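# Follow operating card steps 1-3, lever to HOLD

## Task

Carry out steps 1, 2 and 3 of the operating card and finish with the lever in the HOLD position. Starting the cycle fails the task. Forceful pushes or pulls on any control reduce the score, and excessive force breaks that control, which also fails the task. The console is loose, not fixed to the table.

## Robot and tools

Robot: two six-joint arms. left_arm carries a left hand and sits on the +y side; right_arm carries a right hand. Calibrated bases in the scene frame: left_arm at (-0.003, +0.476, 0) m, right_arm at (+0.022, -0.362, 0) m, each turned slightly about z. The scene frame has its origin at table-top height midway between the arms, +x out over the table and +z up. Image left and right do not match the arm names. A camera stand is bolted behind the arms. Cameras: cam_high, cam_low, cam_left_wrist, cam_right_wrist, each 504x504.

Hand point: a point 0.05 m in front of the palm and 0.15 m from the wrist flange along the fingers. Its +z runs along straight fingers, +y out of the palm, +x across the palm away from the thumb on the right hand and toward the thumb on the left hand. Straight fingertips lie 0.06 to 0.07 m past it along +z. A wrist bracket on the little-finger side can strike things, and with the fingers level the wrist may hang below the hand point and touch the table first.

Row layout (used by execute_actions and move): one flat list of 28 numbers for both arms together, each in [-1, 1]. Order: left dx, dy, dz, rx, ry, rz; left little, ring, middle, index, thumb_bend, thumb_turn, force_limit, speed; then the same fourteen for the right arm. dx..rz are offsets, not poses: they count from that arm's current Hand target and run along that Hand target's own axes. 1.0 equals 0.6 m of travel or 180 degrees; rx, ry, rz form one rotation vector. Six zeros re-request the current Hand target. Finger and thumb numbers are absolute targets: -1 open or straight, +1 closed; thumb_turn -1 beside the palm, +1 in front facing the fingers. force_limit maps -1..+1 to about 0..10 N at the fingertip (0..15 N for the two thumb motors). speed rises from near zero at -1 to full at +0.48 and above; use -0.94 or lower for a gentle grip. No hand number means keep: to leave a hand unchanged, resend the eight numbers of its last executed row, or, if none yet, its hand_measured six plus hand_force_limit and hand_speed.

execute_actions(actions, cameras): actions is a list of actions; each action is up to 15 rows, one per 1/30 s step, the last row repeating to fill 15 steps. Every row of one action counts from the Hand target at the start of that action, so repeating an offset keeps moving. Images return only for an empty actions list or when cameras names them (["all"] for every camera).

move(target, speed, blend, stop_force, zero, blocking, cameras): a straight-line path to one row, or through a list of up to 15 rows, all offsets counted from the same starting Hand targets. speed is top speed in m/s, 0.002 to 3.6, default 0.25 (turning up to twice that in rad/s). blend in m rounds corners of a list. stop_force, 3 to 120 N for both arms, ends an arm's path when its wrist sensor feels that much resistance against its travel; do not rely on it while the hand turns, and omit it when backing away from a contact. zero (only with stop_force) chooses whether a fresh zero is taken first. blocking=false returns after about 0.5 s while the move runs on; not allowed with stop_force. The path does not avoid obstacles or the other arm; avoid paths close to an arm's own base. The result adds a move: line: done (within 3 mm and 2 degrees), off_target, moving, held or fault, plus limits such as paced (pose clipped) or held (steps withheld).

wait(seconds 0-10): let the scene run holding commands. stop(): brake a running move. zoom_image(camera, region [x0,y0,x1,y1] pixels, max 504 each way): closer look at the newest image. show_instructions(): shows the reference pages, including the operating card; read it before acting. zero_wrist_force(arm): tare that arm's wrist sensor. finished_scene(scene=1): ends the scene for good; the lever must already rest at HOLD on its own.

Results: end_effector_position in metres and quat_wxyz in the scene frame, velocities in m/s and rad/s; Hand target is the last commanded pose after clipping, and the next offset starts from it. The hand often stops short; send the remaining distance as an offset. Orientation commands are clipped to within 32 degrees of the measured one per step. hand_measured, hand_stopped_by (moving, target, force, stalled, fault) and hand_load_n (N, positive when pushed open) list six values in the motor order above. Wrist force and Wrist torque are in the flange's own axes, plus a peak line. Joint torques include the arm's own weight. Printed positions may be off by a few centimetres.

Cautions: press controls slowly and lightly, since the console can slide or tip and a control snaps under heavy force. Nothing may leave the table. An arm stops for 10 s if contact torque hits a joint limit (wrist joints only about 17-19 N m) or outside force nears 150 N; any stop costs. Never let the arms or hands collide or grip each other. Avoid holding the arm stretched or pushing at unreachable poses, which heats motors (brake stop at 85 °C). Do not set the cycle running.

Each tool is called after ">>>" as name(argument=value, ...) on one line, values as JSON.

Reference images:

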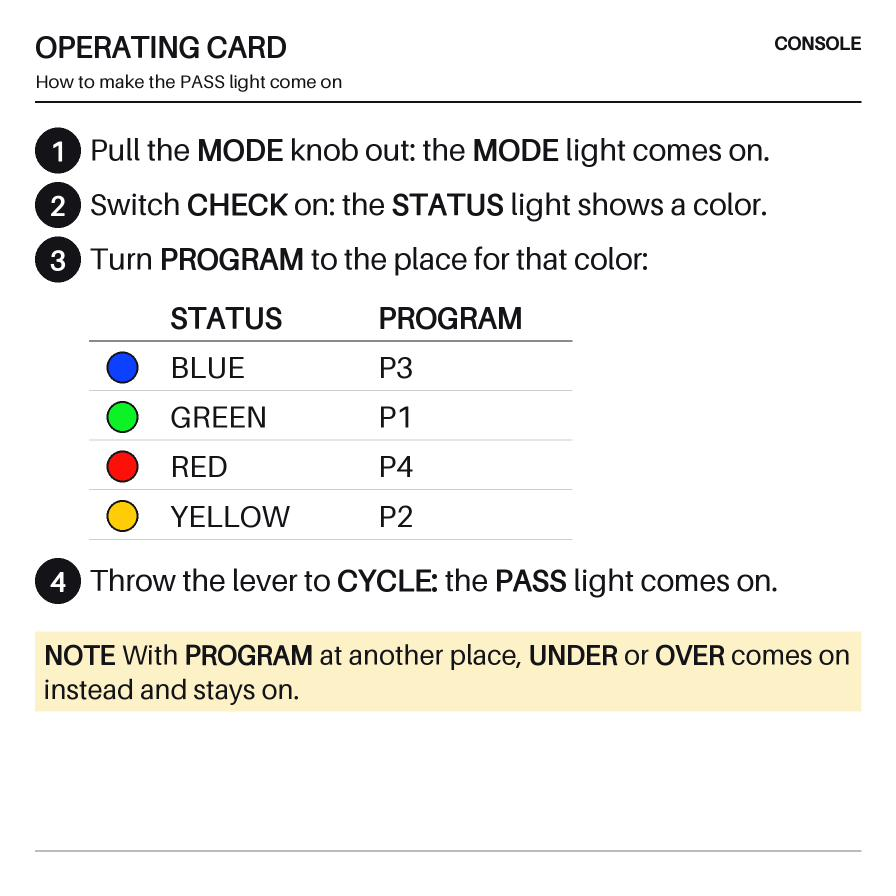

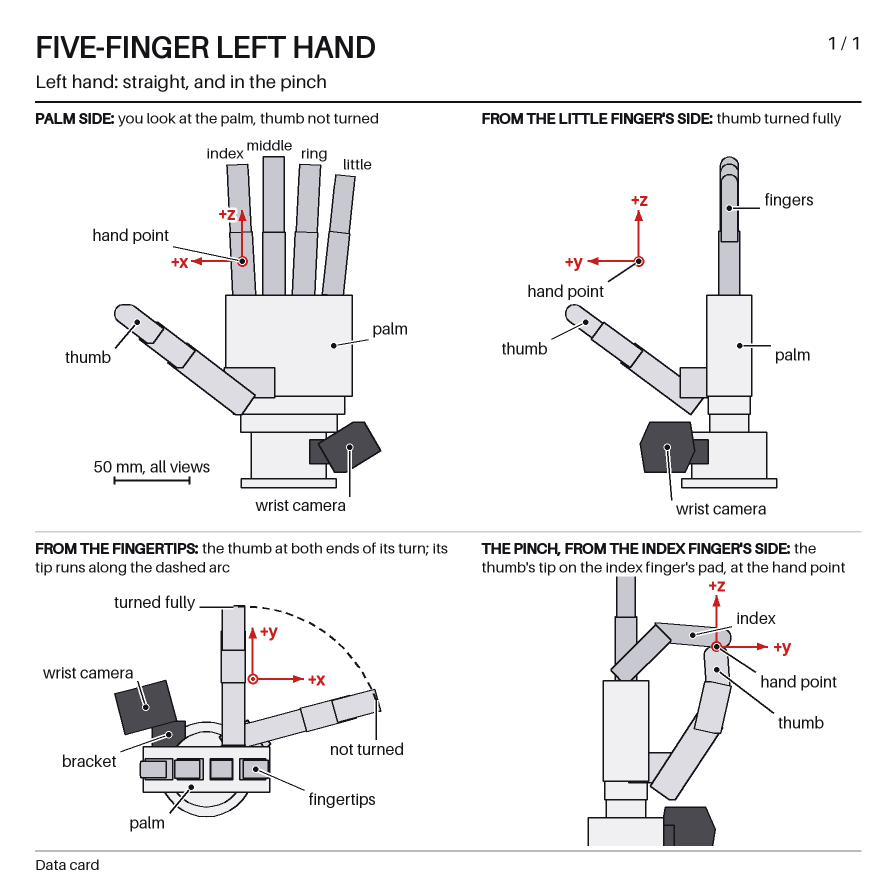

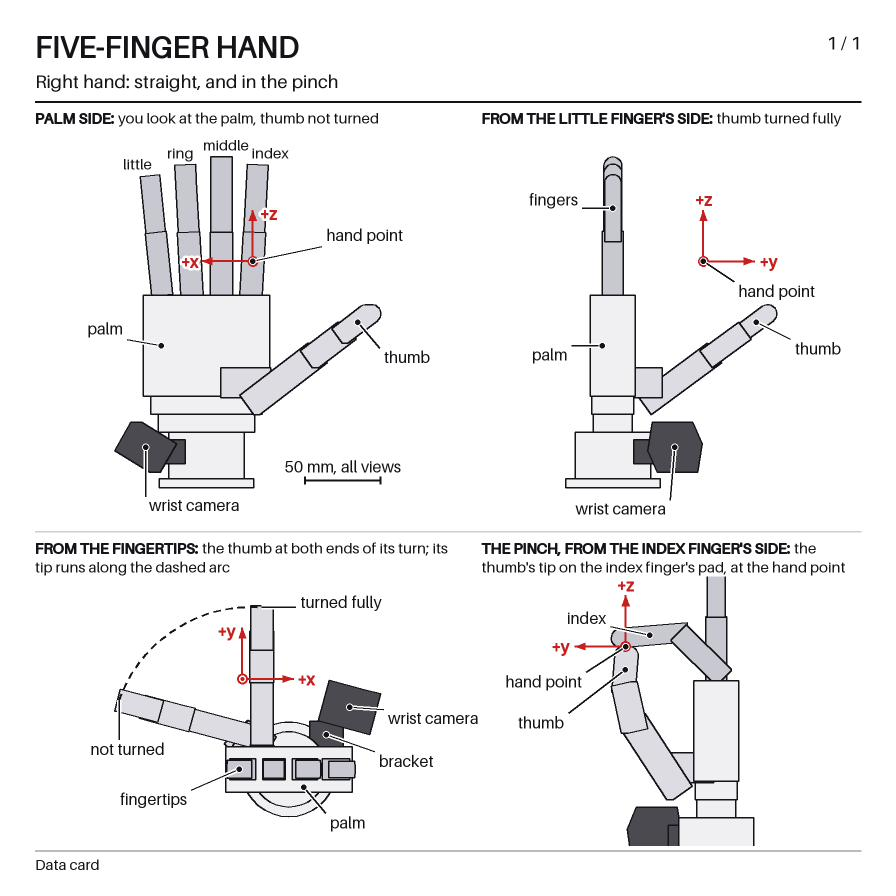

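## Session

>>> execute_actions(actions=[])

Scene clock: 0.00 s.
left_arm: end_effector_position=(+0.7396, +0.4914, +0.1994) hand_measured=(-1.000, -1.000, -1.000, -1.000, -1.000, -1.000) hand_load_n=(+0.0, +0.0, +0.0, +0.0, +0.0, +0.0) hand_stopped_by=(target, target, target, target, target, target) hand_force_limit=0.00 hand_speed=-0.80 end_effector_quat_wxyz=(+0.590, +0.223, +0.618, +0.469) | right_arm: end_effector_position=(+0.2829, +0.1513, +0.1954) hand_measured=(-1.000, -1.000, -1.000, -1.000, -1.000, -1.000) hand_load_n=(+0.0, +0.0, +0.0, +0.0, +0.0, -0.5) hand_stopped_by=(target, target, target, target, target, target) hand_force_limit=0.00 hand_speed=-0.80 end_effector_quat_wxyz=(+0.093, -0.582, +0.806, -0.046)
Joint positions: left_arm=[3.223 -2.175 -1.773 4.091 -1.862 -0.512] | right_arm=[0.78 -1.034 1.194 1.241 1.693 -2.032]
Joint velocities: within noise
Joint torques (N m): no reading
Motor temperatures (°C): left_arm=[28 32 29 33 31 33] | right_arm=[29 31 29 38 34 29]
Wrist force (N): no reading
Wrist torque (N m): no reading
Wrist force, peak (N): no reading
Hand target: left_arm +0.7396, +0.4914, +0.1994; +0.590, +0.223, +0.618, +0.469 | right_arm +0.2829, +0.1513, +0.1954; +0.093, -0.582, +0.806, -0.046

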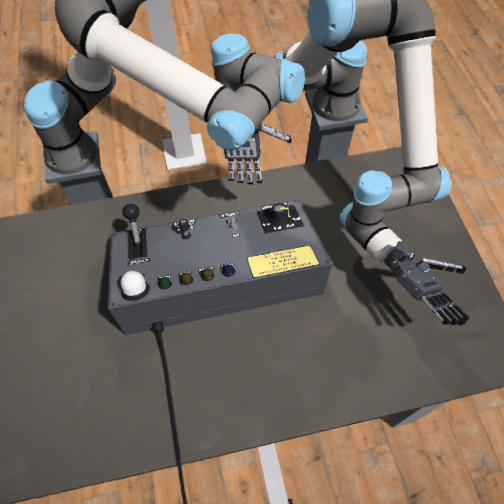

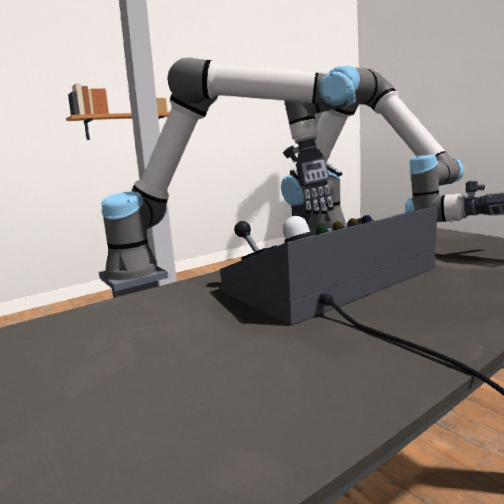

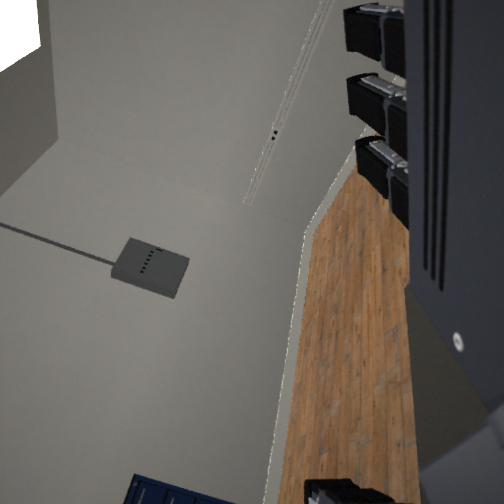

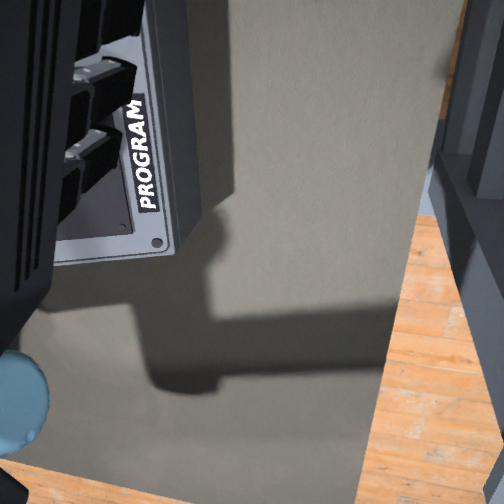

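>>> zoom_image(camera="cam_high", region=[100, 180, 340, 340])

>>> zoom_image(camera="cam_high", region=[210, 190, 320, 260])

>>> zoom_image(camera="cam_high", region=[110, 190, 220, 300])

Scaled by 2.100 from the camera's 504x504 image, which has a finer 720x720 frame.

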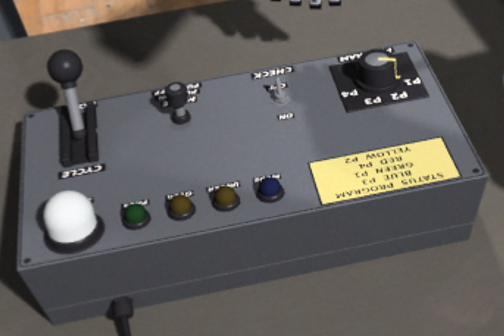

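Scaled by 4.582 from the camera's 504x504 image, which has a finer 720x720 frame.

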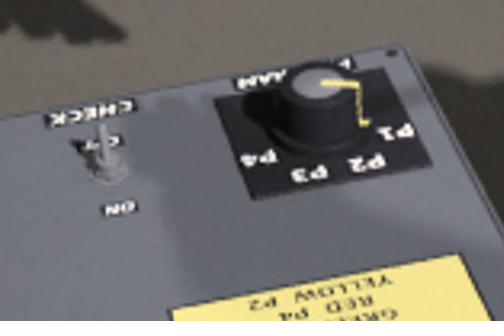

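Scaled by 4.582 from the camera's 504x504 image, which has a finer 720x720 frame.

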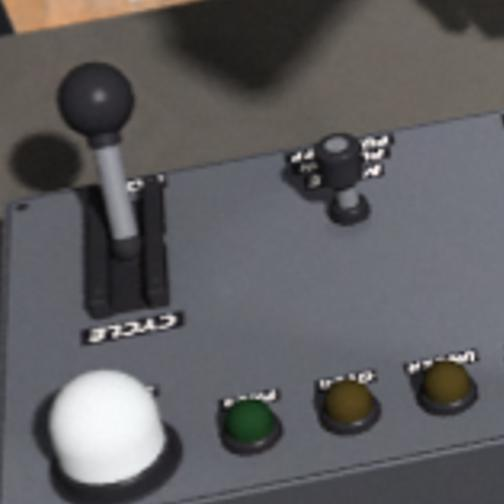

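>>> move(target=[0,0,0,0,0,0,-1,-1,-1,-1,-1,-1,0,-0.8,0.4312,-0.2507,-0.3358,0,0,0,-1,-1,-1,-1,-1,-1,0,-0.8], cameras=["all"])

Scene clock: 21.17 s.
left_arm: end_effector_position=(+0.7396, +0.4914, +0.1994) hand_measured=(-1.000, -1.000, -1.000, -1.000, -1.000, -1.000) hand_load_n=(+0.0, +0.0, +0.0, +0.0, +0.0, +0.0) hand_stopped_by=(target, target, target, target, target, target) hand_force_limit=0.00 hand_speed=-0.80 end_effector_quat_wxyz=(+0.590, +0.223, +0.618, +0.469) | right_arm: end_effector_position=(+0.3032, -0.1487, +0.3947) hand_measured=(-1.000, -1.000, -1.000, -1.000, -1.000, -1.000) hand_load_n=(+0.0, +0.0, +0.0, +0.0, +0.0, +0.0) hand_stopped_by=(target, target, target, target, target, target) hand_force_limit=0.00 hand_speed=-0.80 end_effector_quat_wxyz=(+0.094, -0.582, +0.806, -0.046) end_effector_velocity=(+0.000, -0.001, +0.000) end_effector_angular_velocity=(-0.001, -0.001, +0.003)
Joint positions: left_arm=[3.223 -2.175 -1.773 4.091 -1.862 -0.512] | right_arm=[0.06 -1.565 1.358 1.57 1.552 -2.739]
Joint velocities: left_arm=[within noise] | right_arm=[-0.002 -0.001 0 0 0 -0.005]
Joint torques (N m): left_arm=[1.06 44.23 15.96 1.83 0.15 -0.05] | right_arm=[-6.49 -21.52 -7.3 3.07 0.53 -2.15]
Wrist force (N): left_arm=[0.2 0.0 -0.1] | right_arm=[0.2 0.0 -0.1]
Wrist torque (N m): left_arm=[0.00 -0.03 0.01] | right_arm=[0.01 -0.04 0.13]
Wrist force, peak (N): left_arm=[0.4 0.1 -0.1] | right_arm=[1.4 -0.8 -1.4]
Hand target: left_arm +0.7396, +0.4914, +0.1994; +0.590, +0.223, +0.618, +0.469 | right_arm +0.3031, -0.1488, +0.3947; +0.093, -0.582, +0.806, -0.046
Off the commanded pose: left_arm 0.000 m, 0 deg | right_arm 0.000 m, 0 deg.
move: done

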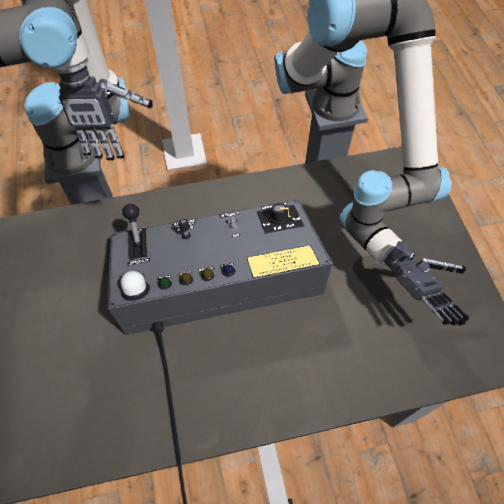

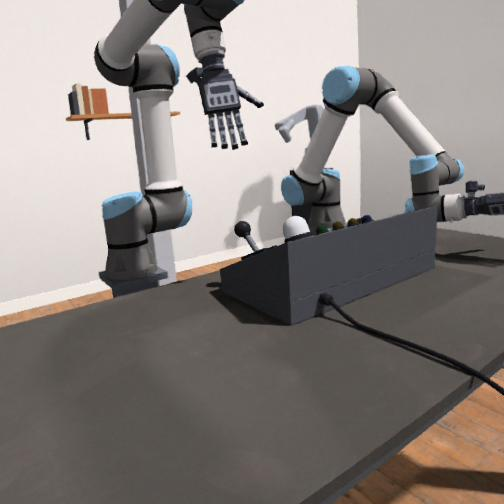

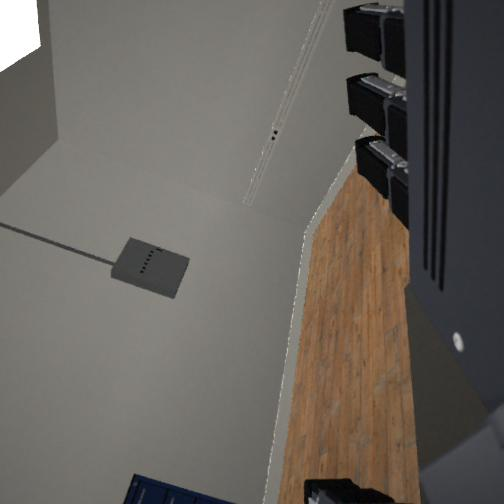

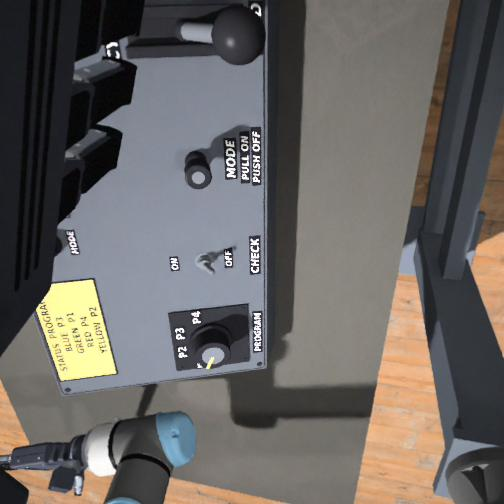

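>>> zoom_image(camera="cam_right_wrist", region=[150, 130, 290, 270])

>>> zoom_image(camera="cam_right_wrist", region=[150, 270, 290, 410])

Scaled by 3.600 from the camera's 504x504 image, which has a finer 720x720 frame.

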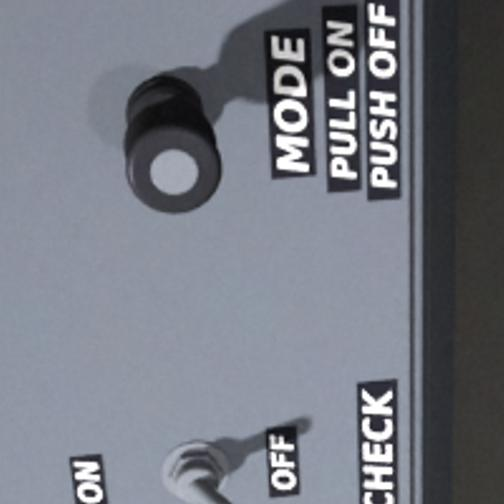

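Scaled by 3.600 from the camera's 504x504 image, which has a finer 720x720 frame.

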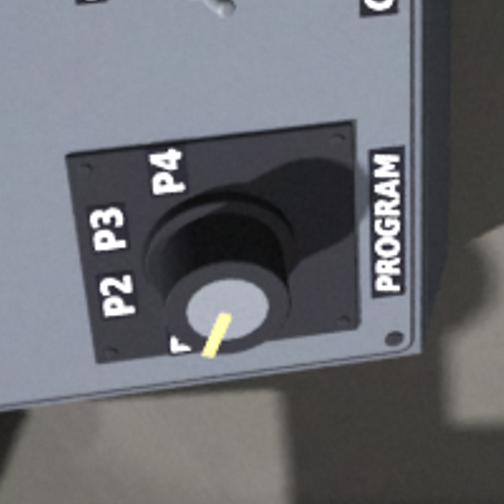

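>>> zoom_image(camera="cam_right_wrist", region=[0, 0, 250, 250])

>>> zoom_image(camera="cam_right_wrist", region=[0, 250, 250, 500])

Scaled by 2.016 from the camera's 504x504 image, which has a finer 720x720 frame.

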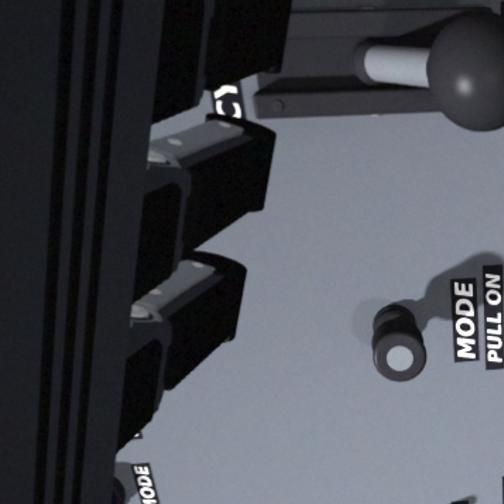

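Scaled by 2.016 from the camera's 504x504 image, which has a finer 720x720 frame.

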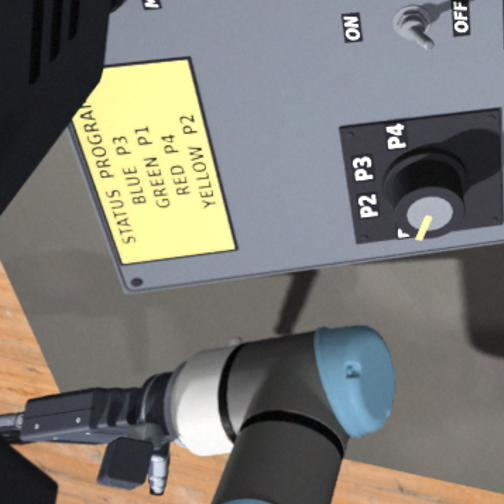

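>>> move(target=[0,0,0,0,0,0,-1,-1,-1,-1,-1,-1,0,-0.8,0,0,0.15,0,0,0,-1,-1,-1,-1,-1,-1,0,-0.8], cameras=["cam_right_wrist"])

>>> move(target=[0,0,0,0,0,0,-1,-1,-1,-1,-1,-1,0,-0.8,-0.2,0,0,0,0,0,-1,-1,-1,-1,-1,-1,0,-0.8], cameras=["cam_right_wrist"])

>>> move(target=[0,0,0,0,0,0,-1,-1,-1,-1,-1,-1,0,-0.8,0,-0.12,0,0,0,0,-1,-1,-1,-1,-1,-1,0,-0.8], cameras=["cam_right_wrist"])

Scene clock: 36.63 s.
left_arm: end_effector_position=(+0.7396, +0.4914, +0.1994) hand_measured=(-1.000, -1.000, -1.000, -1.000, -1.000, -1.000) hand_load_n=(+0.0, +0.0, +0.0, +0.0, +0.0, +0.0) hand_stopped_by=(target, target, target, target, target, target) hand_force_limit=0.00 hand_speed=-0.80 end_effector_quat_wxyz=(+0.590, +0.223, +0.618, +0.469) | right_arm: end_effector_position=(+0.3214, -0.1456, +0.3068) hand_measured=(-1.000, -1.000, -1.000, -1.000, -1.000, -1.000) hand_load_n=(+0.0, +0.0, -0.5, +0.0, +0.0, +0.0) hand_stopped_by=(target, target, target, target, target, target) hand_force_limit=0.00 hand_speed=-0.80 end_effector_quat_wxyz=(+0.093, -0.582, +0.806, -0.046)
Joint positions: left_arm=[3.223 -2.175 -1.773 4.091 -1.862 -0.512] | right_arm=[0.066 -1.539 1.557 1.345 1.553 -2.734]
Joint torques (N m): left_arm=[0.74 44.11 16.34 1.99 0.02 -0.22] | right_arm=[-0.92 -21.7 -10.18 -0.15 -1.33 -0.05]
Wrist force (N): left_arm=[0.2 0.1 0.1] | right_arm=[0.0 0.2 0.1]
Wrist torque (N m): left_arm=[0.00 -0.03 0.01] | right_arm=[0.02 -0.02 0.13]
Wrist force, peak (N): left_arm=[0.3 -0.2 0.3] | right_arm=[0.0 0.0 -2.0]
Hand target: left_arm +0.7396, +0.4914, +0.1994; +0.590, +0.223, +0.618, +0.469 | right_arm +0.3215, -0.1456, +0.3067; +0.093, -0.582, +0.806, -0.046
Off the commanded pose: left_arm 0.000 m, 0 deg | right_arm 0.000 m, 0 deg.
move: done
Images, in order (width x height): cam_right_wrist 504x504.

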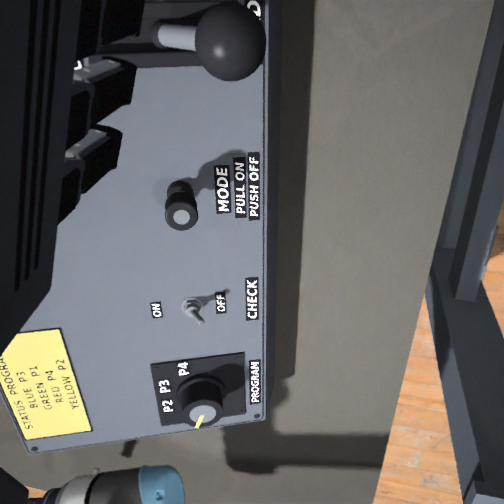

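Scene clock: 37.63 s.
left_arm: end_effector_position=(+0.7396, +0.4914, +0.1994) hand_measured=(-1.000, -1.000, -1.000, -1.000, -1.000, -1.000) hand_load_n=(+0.0, +0.5, +0.0, +0.0, +0.0, -0.5) hand_stopped_by=(target, target, target, target, target, target) hand_force_limit=0.00 hand_speed=-0.80 end_effector_quat_wxyz=(+0.590, +0.223, +0.618, +0.469) | right_arm: end_effector_position=(+0.3579, -0.0320, +0.3183) hand_measured=(-1.000, -1.000, -1.000, -1.000, -1.000, -1.000) hand_load_n=(+0.0, +0.0, +0.0, +0.0, +0.0, -0.5) hand_stopped_by=(target, target, target, target, target, target) hand_force_limit=0.00 hand_speed=-0.80 end_effector_quat_wxyz=(+0.093, -0.582, +0.806, -0.046)
Joint positions: left_arm=[3.223 -2.175 -1.773 4.091 -1.862 -0.512] | right_arm=[0.352 -1.298 1.248 1.417 1.612 -2.453]
Joint torques (N m): left_arm=[0.82 44.6 15.96 1.89 0.07 -0.18] | right_arm=[8.55 -23.86 -31.78 0.22 -1.28 2.27]
Wrist force (N): left_arm=[0.3 -0.1 -0.1] | right_arm=[0.4 0.0 0.1]
Wrist torque (N m): left_arm=[-0.01 -0.04 0.02] | right_arm=[-0.01 -0.09 -0.07]
Wrist force, peak (N): left_arm=[-0.2 0.3 0.2] | right_arm=[-1.9 0.2 -0.2]
Hand target: left_arm +0.7396, +0.4914, +0.1994; +0.590, +0.223, +0.618, +0.469 | right_arm +0.3580, -0.0319, +0.3184; +0.093, -0.582, +0.806, -0.046
Off the commanded pose: left_arm 0.000 m, 0 deg | right_arm 0.000 m, 0 deg.
move: done
Images, in order (width x height): cam_right_wrist 504x504.

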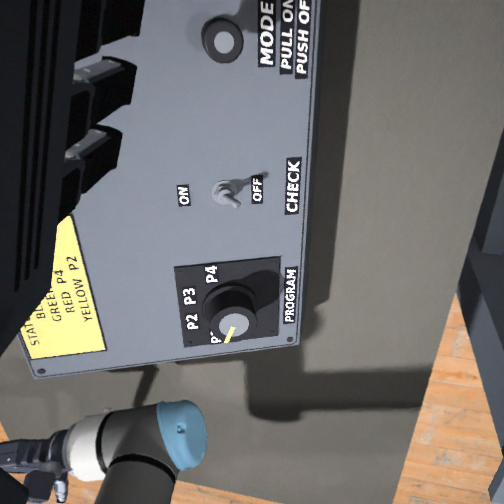

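Scene clock: 38.50 s.
left_arm: end_effector_position=(+0.7396, +0.4914, +0.1994) hand_measured=(-1.000, -1.000, -1.000, -1.000, -1.000, -1.000) hand_load_n=(+0.0, +0.0, +0.0, +0.0, +0.0, +0.0) hand_stopped_by=(target, target, target, target, target, target) hand_force_limit=0.00 hand_speed=-0.80 end_effector_quat_wxyz=(+0.590, +0.223, +0.618, +0.469) | right_arm: end_effector_position=(+0.4249, -0.0547, +0.3315) hand_measured=(-1.000, -1.000, -1.000, -1.000, -1.000, -1.000) hand_load_n=(+0.0, +0.0, -0.5, +0.0, +0.0, +0.0) hand_stopped_by=(target, target, target, target, target, target) hand_force_limit=0.00 hand_speed=-0.80 end_effector_quat_wxyz=(+0.093, -0.582, +0.806, -0.046)
Joint positions: left_arm=[3.223 -2.175 -1.773 4.091 -1.862 -0.512] | right_arm=[0.253 -1.185 1.061 1.488 1.592 -2.551]
Joint torques (N m): left_arm=[1.44 44.69 16.2 1.98 0.14 -0.2] | right_arm=[-3.6 -28.44 -25.26 0.08 1.01 0.97]
Wrist force (N): left_arm=[0.0 0.2 0.2] | right_arm=[0.4 0.2 -0.2]
Wrist torque (N m): left_arm=[0.00 -0.01 0.00] | right_arm=[0.05 -0.07 0.15]
Wrist force, peak (N): left_arm=[0.2 -0.2 0.1] | right_arm=[0.1 1.7 -0.1]
Hand target: left_arm +0.7396, +0.4914, +0.1994; +0.590, +0.223, +0.618, +0.469 | right_arm +0.4250, -0.0548, +0.3315; +0.093, -0.582, +0.806, -0.046
Off the commanded pose: left_arm 0.000 m, 0 deg | right_arm 0.000 m, 0 deg.
move: done
Images, in order (width x height): cam_right_wrist 504x504.

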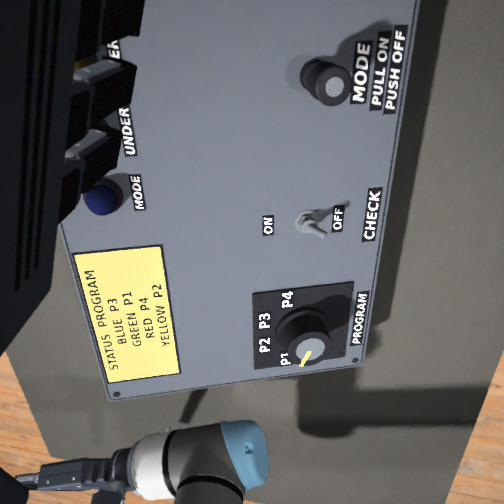

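>>> move(target=[0,0,0,0,0,0,-1,-1,-1,-1,-1,-1,0,-0.8,0.0875,0.1338,-0.0337,0.3976,0.2994,-0.5016,-1,-1,-1,-1,-1,1,0,0.4], speed=0.4, cameras=["all"])

Scene clock: 86.43 s.
left_arm: end_effector_position=(+0.7396, +0.4914, +0.1994) hand_measured=(-1.000, -1.000, -1.000, -1.000, -1.000, -1.000) hand_load_n=(+0.0, +0.0, +0.0, +0.0, +0.5, +0.0) hand_stopped_by=(target, target, target, target, target, target) hand_force_limit=0.00 hand_speed=-0.80 end_effector_quat_wxyz=(+0.590, +0.223, +0.618, +0.469) | right_arm: end_effector_position=(+0.3302, -0.0797, +0.3315) hand_measured=(-1.000, -1.000, -1.000, -1.000, -1.000, +1.000) hand_load_n=(+0.0, +0.0, +0.0, +0.0, +0.0, +0.5) hand_stopped_by=(target, target, target, target, target, target) hand_force_limit=0.00 hand_speed=0.40 end_effector_quat_wxyz=(+0.000, +0.707, -0.001, +0.707) end_effector_velocity=(+0.001, +0.000, +0.001) end_effector_angular_velocity=(-0.004, -0.002, +0.001)
Joint positions: left_arm=[3.223 -2.175 -1.773 4.091 -1.862 -0.512] | right_arm=[0.988 -1.692 2.009 -0.316 2.581 -4.71]
Joint velocities: left_arm=[within noise] | right_arm=[-0.001 0 0 -0.004 -0.002 -0.008]
Joint torques (N m): left_arm=[0.79 44.92 16.12 2 0.03 -0.16] | right_arm=[-6.76 -20.94 -14.87 -2.76 -1.5 -2.17]
Wrist force (N): left_arm=[0.1 0.1 -0.1] | right_arm=[0.9 -0.3 -1.8]
Wrist torque (N m): left_arm=[0.01 -0.03 0.00] | right_arm=[-0.05 0.04 0.34]
Wrist force, peak (N): left_arm=[0.1 -0.4 0.2] | right_arm=[0.4 1.0 -2.3]
Hand target: left_arm +0.7396, +0.4914, +0.1994; +0.590, +0.223, +0.618, +0.469 | right_arm +0.3302, -0.0797, +0.3315; +0.000, +0.707, -0.001, +0.707
Off the commanded pose: left_arm 0.000 m, 0 deg | right_arm 0.000 m, 0 deg.
move: done

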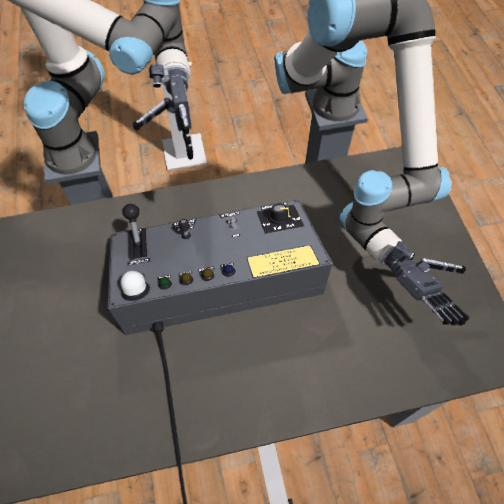

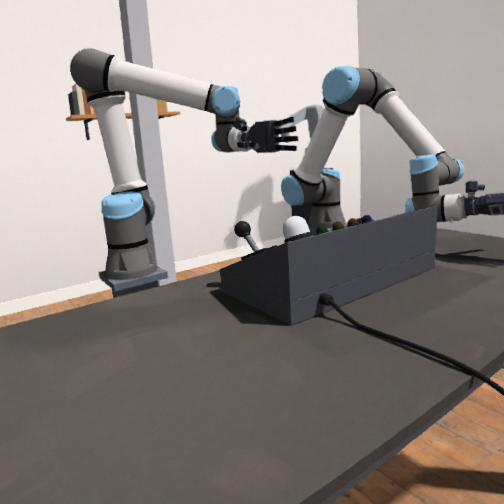

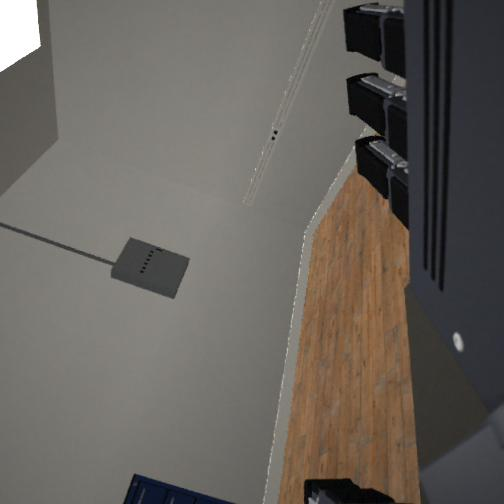

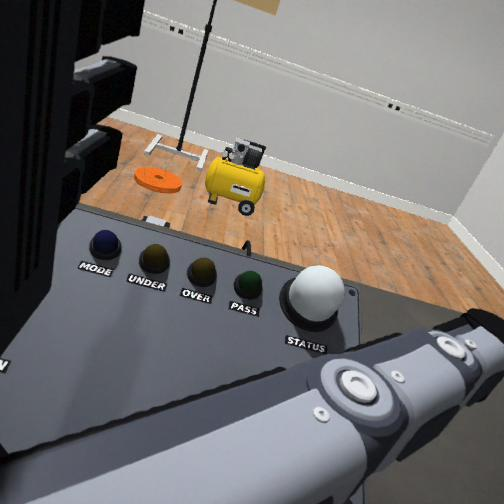

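>>> zoom_image(camera="cam_low", region=[180, 60, 360, 240])

>>> zoom_image(camera="cam_high", region=[100, 20, 300, 220])

Scaled by 2.800 from the camera's 504x504 image, which has a finer 720x720 frame.

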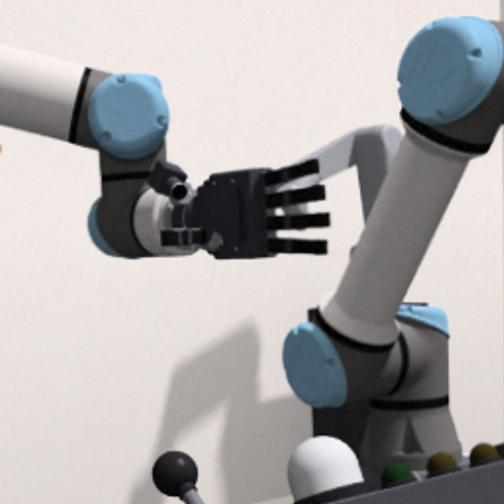

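Scaled by 2.520 from the camera's 504x504 image, which has a finer 720x720 frame.

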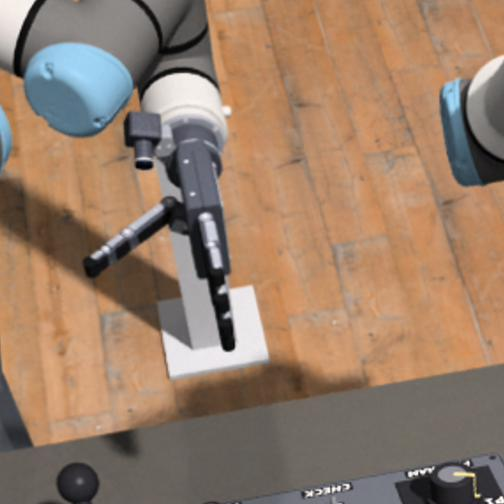

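>>> move(target=[0,0,0,0,0,0,-1,-1,-1,-1,-1,-1,0,-0.8,-0.15,0,0,0,0,0,-1,-1,-1,-1,-1,1,0,0.4], speed=0.3, cameras=["all"])

Scene clock: 94.57 s.
left_arm: end_effector_position=(+0.7396, +0.4914, +0.1994) hand_measured=(-1.000, -1.000, -1.000, -1.000, -1.000, -1.000) hand_load_n=(+0.0, +0.0, +0.0, +0.0, +0.0, +0.0) hand_stopped_by=(target, target, target, target, target, target) hand_force_limit=0.00 hand_speed=-0.80 end_effector_quat_wxyz=(+0.590, +0.223, +0.618, +0.469) | right_arm: end_effector_position=(+0.3301, -0.0796, +0.2416) hand_measured=(-1.000, -1.000, -1.000, -1.000, -1.000, +1.000) hand_load_n=(+0.0, +0.0, +0.0, +0.0, +0.0, +0.5) hand_stopped_by=(target, target, target, target, target, target) hand_force_limit=0.00 hand_speed=0.40 end_effector_quat_wxyz=(+0.000, +0.707, -0.001, +0.707)
Joint positions: left_arm=[3.223 -2.175 -1.773 4.091 -1.862 -0.512] | right_arm=[0.988 -1.586 2.167 -0.58 2.581 -4.711]
Joint torques (N m): left_arm=[1.42 44.78 16.35 2.01 -0.05 -0.2] | right_arm=[8.96 -10.97 -22.84 -2.59 0.87 2.25]
Wrist force (N): left_arm=[0.2 -0.1 -0.1] | right_arm=[0.9 -0.3 -1.6]
Wrist torque (N m): left_arm=[-0.01 -0.04 0.01] | right_arm=[-0.06 0.04 0.34]
Wrist force, peak (N): left_arm=[0.2 -0.3 -0.1] | right_arm=[2.4 -0.3 -1.8]
Hand target: left_arm +0.7396, +0.4914, +0.1994; +0.590, +0.223, +0.618, +0.469 | right_arm +0.3302, -0.0796, +0.2415; +0.000, +0.707, -0.001, +0.707
Off the commanded pose: left_arm 0.000 m, 0 deg | right_arm 0.000 m, 0 deg.
move: done

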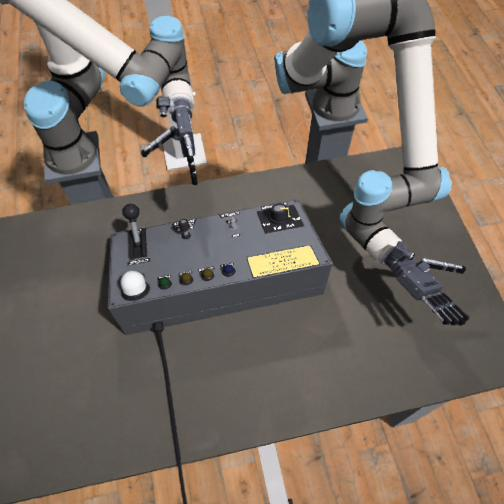

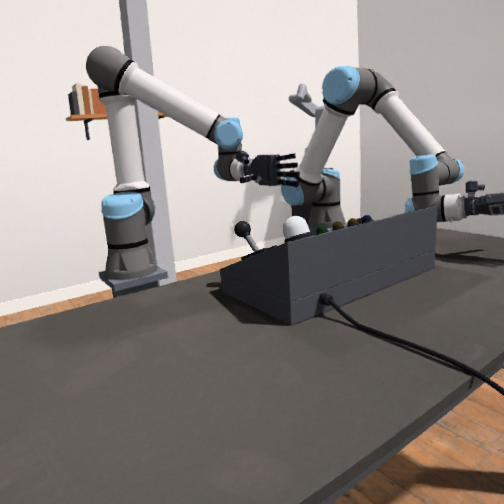

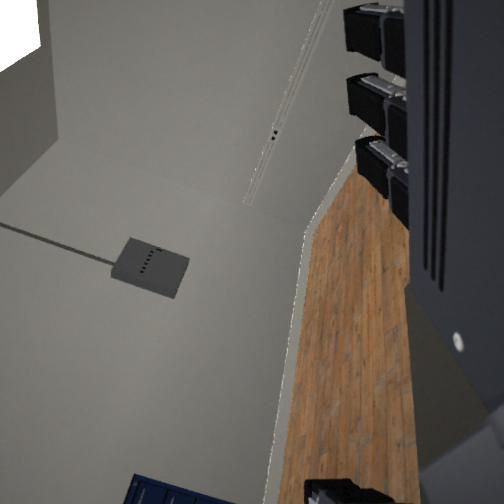

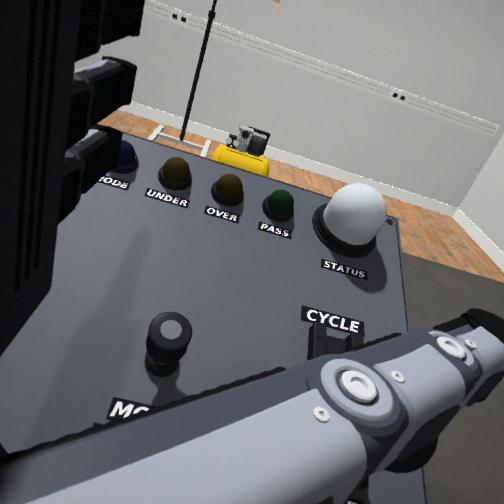

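>>> move(target=[0,0,0,0,0,0,-1,-1,-1,-1,-1,-1,0,-0.8,0,0,0,0,0,0,-1,-1,-1,0,0,1,-0.2,0.4], speed=0.3, cameras=["cam_right_wrist","cam_high","cam_low"])

>>> zoom_image(camera="cam_right_wrist", region=[50, 200, 350, 500])

Scene clock: 113.57 s.
left_arm: end_effector_position=(+0.7396, +0.4914, +0.1994) hand_measured=(-1.000, -1.000, -1.000, -1.000, -1.000, -1.000) hand_load_n=(+0.0, +0.0, +0.0, +0.0, +0.0, +0.0) hand_stopped_by=(target, target, target, target, target, target) hand_force_limit=0.00 hand_speed=-0.80 end_effector_quat_wxyz=(+0.590, +0.223, +0.618, +0.469) | right_arm: end_effector_position=(+0.3302, -0.0796, +0.2415) hand_measured=(-1.000, -1.000, -1.000, +0.000, +0.000, +1.000) hand_load_n=(+0.0, +0.0, +0.0, +0.0, +0.0, +0.0) hand_stopped_by=(target, target, target, target, target, target) hand_force_limit=-0.20 hand_speed=0.40 end_effector_quat_wxyz=(+0.000, +0.707, -0.001, +0.707)
Joint positions: left_arm=[3.223 -2.175 -1.773 4.091 -1.862 -0.512] | right_arm=[0.988 -1.586 2.167 -0.58 2.581 -4.711]
Joint torques (N m): left_arm=[0.29 45.04 15.99 1.99 -0.05 -0.12] | right_arm=[8.28 -10.62 -7.57 -2.69 -0.45 1.92]
Wrist force (N): left_arm=[-0.1 -0.1 0.0] | right_arm=[0.8 -0.4 -1.6]
Wrist torque (N m): left_arm=[-0.02 0.00 0.00] | right_arm=[-0.07 0.06 0.34]
Wrist force, peak (N): left_arm=[0.4 -0.1 0.1] | right_arm=[0.9 -0.3 -2.2]
Hand target: left_arm +0.7396, +0.4914, +0.1994; +0.590, +0.223, +0.618, +0.469 | right_arm +0.3302, -0.0796, +0.2415; +0.000, +0.707, -0.001, +0.707
Off the commanded pose: left_arm 0.000 m, 0 deg | right_arm 0.000 m, 0 deg.
move: done
Images, in order (width x height): cam_high 504x504, cam_low 504x504, cam_right_wrist 504x504.

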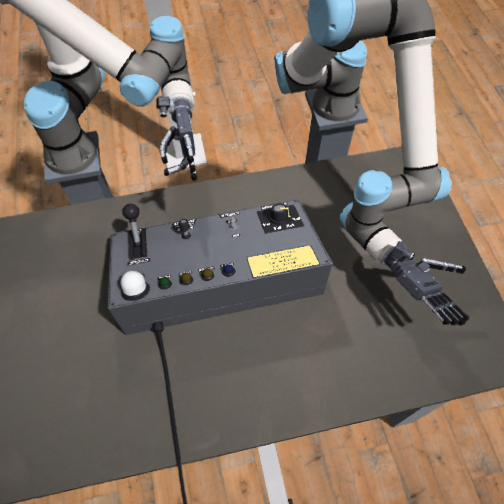

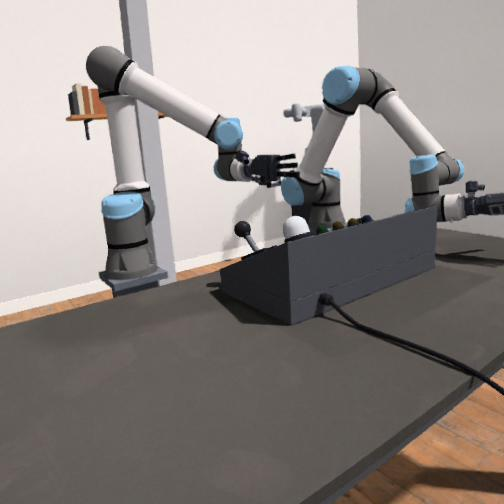

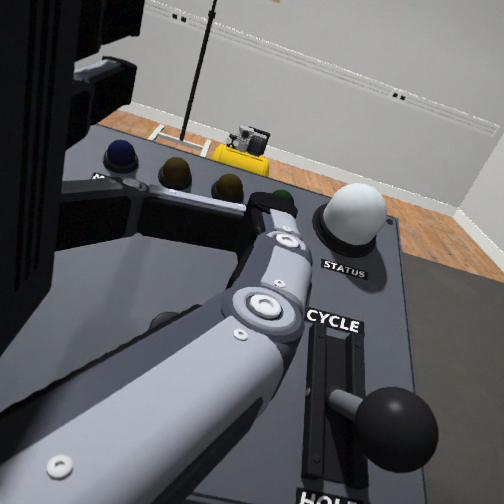

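Scaled by 1.680 from the camera's 504x504 image, which has a finer 720x720 frame.

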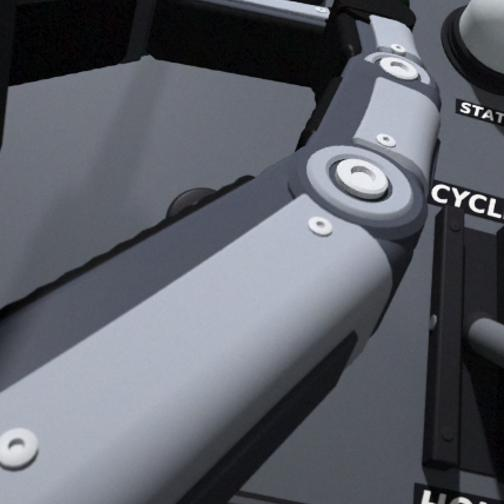

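>>> move(target=[0,0,0,0,0,0,-1,-1,-1,-1,-1,-1,0,-0.8,-0.0667,-0.0083,0.0667,0,0.1111,0,0.4,0.4,-1,-0.4,-1,1,-0.2,0.4], speed=0.25, cameras=["cam_right_wrist","cam_high","cam_low"])

>>> zoom_image(camera="cam_right_wrist", region=[50, 200, 350, 500])

>>> zoom_image(camera="cam_low", region=[180, 100, 380, 300])

Scene clock: 121.90 s.
left_arm: end_effector_position=(+0.7396, +0.4914, +0.1994) hand_measured=(-1.000, -1.000, -1.000, -1.000, -1.000, -1.000) hand_load_n=(+0.0, +0.0, +0.0, +0.0, +0.0, +0.0) hand_stopped_by=(target, target, target, target, target, target) hand_force_limit=0.00 hand_speed=-0.80 end_effector_quat_wxyz=(+0.590, +0.223, +0.618, +0.469) | right_arm: end_effector_position=(+0.3701, -0.0747, +0.2015) hand_measured=(+0.400, +0.400, -1.000, -0.400, -1.000, +1.000) hand_load_n=(+0.0, +0.0, +0.0, +0.0, +0.0, +0.0) hand_stopped_by=(target, target, target, target, target, target) hand_force_limit=-0.20 hand_speed=0.40 end_effector_quat_wxyz=(+0.000, +0.574, -0.001, +0.819) end_effector_velocity=(+0.000, +0.001, +0.000) end_effector_angular_velocity=(+0.003, -0.003, +0.002)
Joint positions: left_arm=[3.223 -2.175 -1.773 4.091 -1.862 -0.512] | right_arm=[0.887 -1.334 2.408 -1.608 2.406 -5.124]
Joint velocities: left_arm=[within noise] | right_arm=[0 0.001 0 -0.005 -0.001 0.001]
Joint torques (N m): left_arm=[1.23 44.53 16.26 2.07 -0.07 -0.28] | right_arm=[2.48 -14.83 -23.68 -4.63 -2.31 -0.15]
Wrist force (N): left_arm=[0.0 0.0 0.1] | right_arm=[0.9 -0.3 -2.1]
Wrist torque (N m): left_arm=[-0.02 -0.01 0.00] | right_arm=[-0.07 0.07 0.36]
Wrist force, peak (N): left_arm=[0.2 0.0 0.4] | right_arm=[1.6 -0.2 -2.0]
Hand target: left_arm +0.7396, +0.4914, +0.1994; +0.590, +0.223, +0.618, +0.469 | right_arm +0.3702, -0.0746, +0.2015; +0.000, +0.574, -0.001, +0.819
Off the commanded pose: left_arm 0.000 m, 0 deg | right_arm 0.000 m, 0 deg.
move: done
Images, in order (width x height): cam_high 504x504, cam_low 504x504, cam_right_wrist 504x504.

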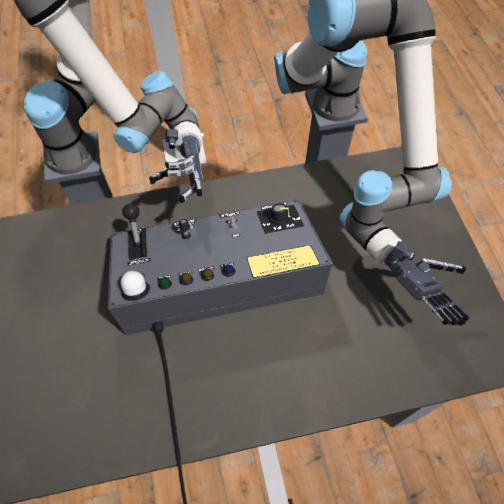

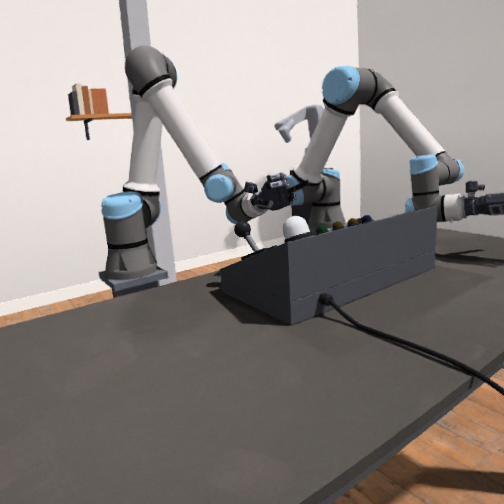

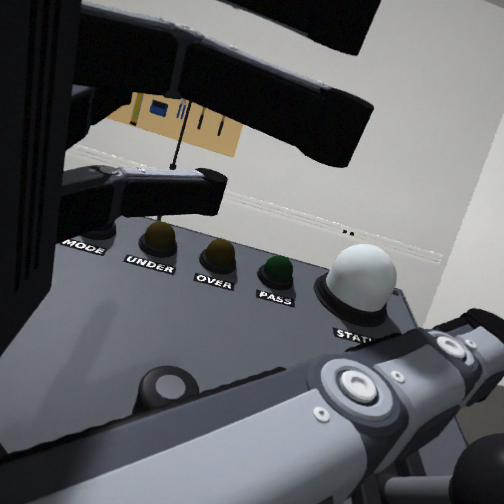

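Scaled by 1.680 from the camera's 504x504 image, which has a finer 720x720 frame.

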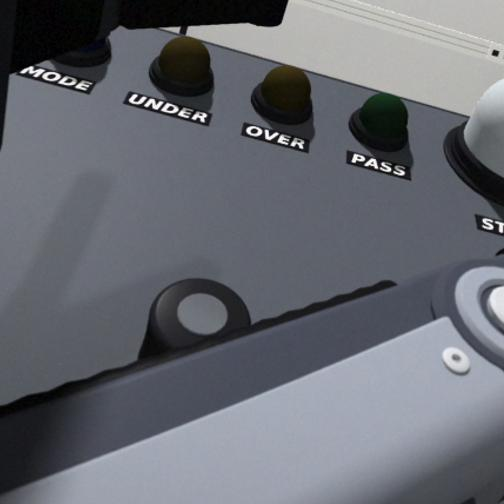

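Scaled by 2.520 from the camera's 504x504 image, which has a finer 720x720 frame.

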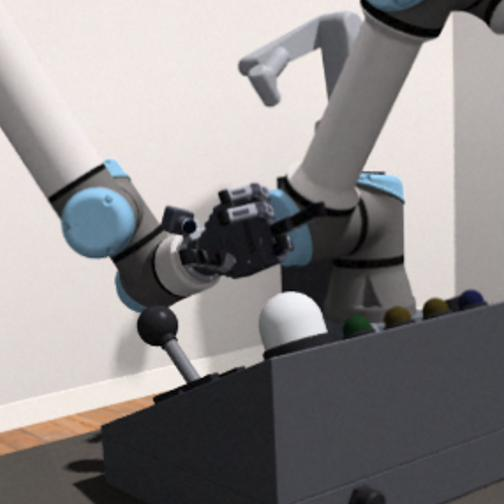

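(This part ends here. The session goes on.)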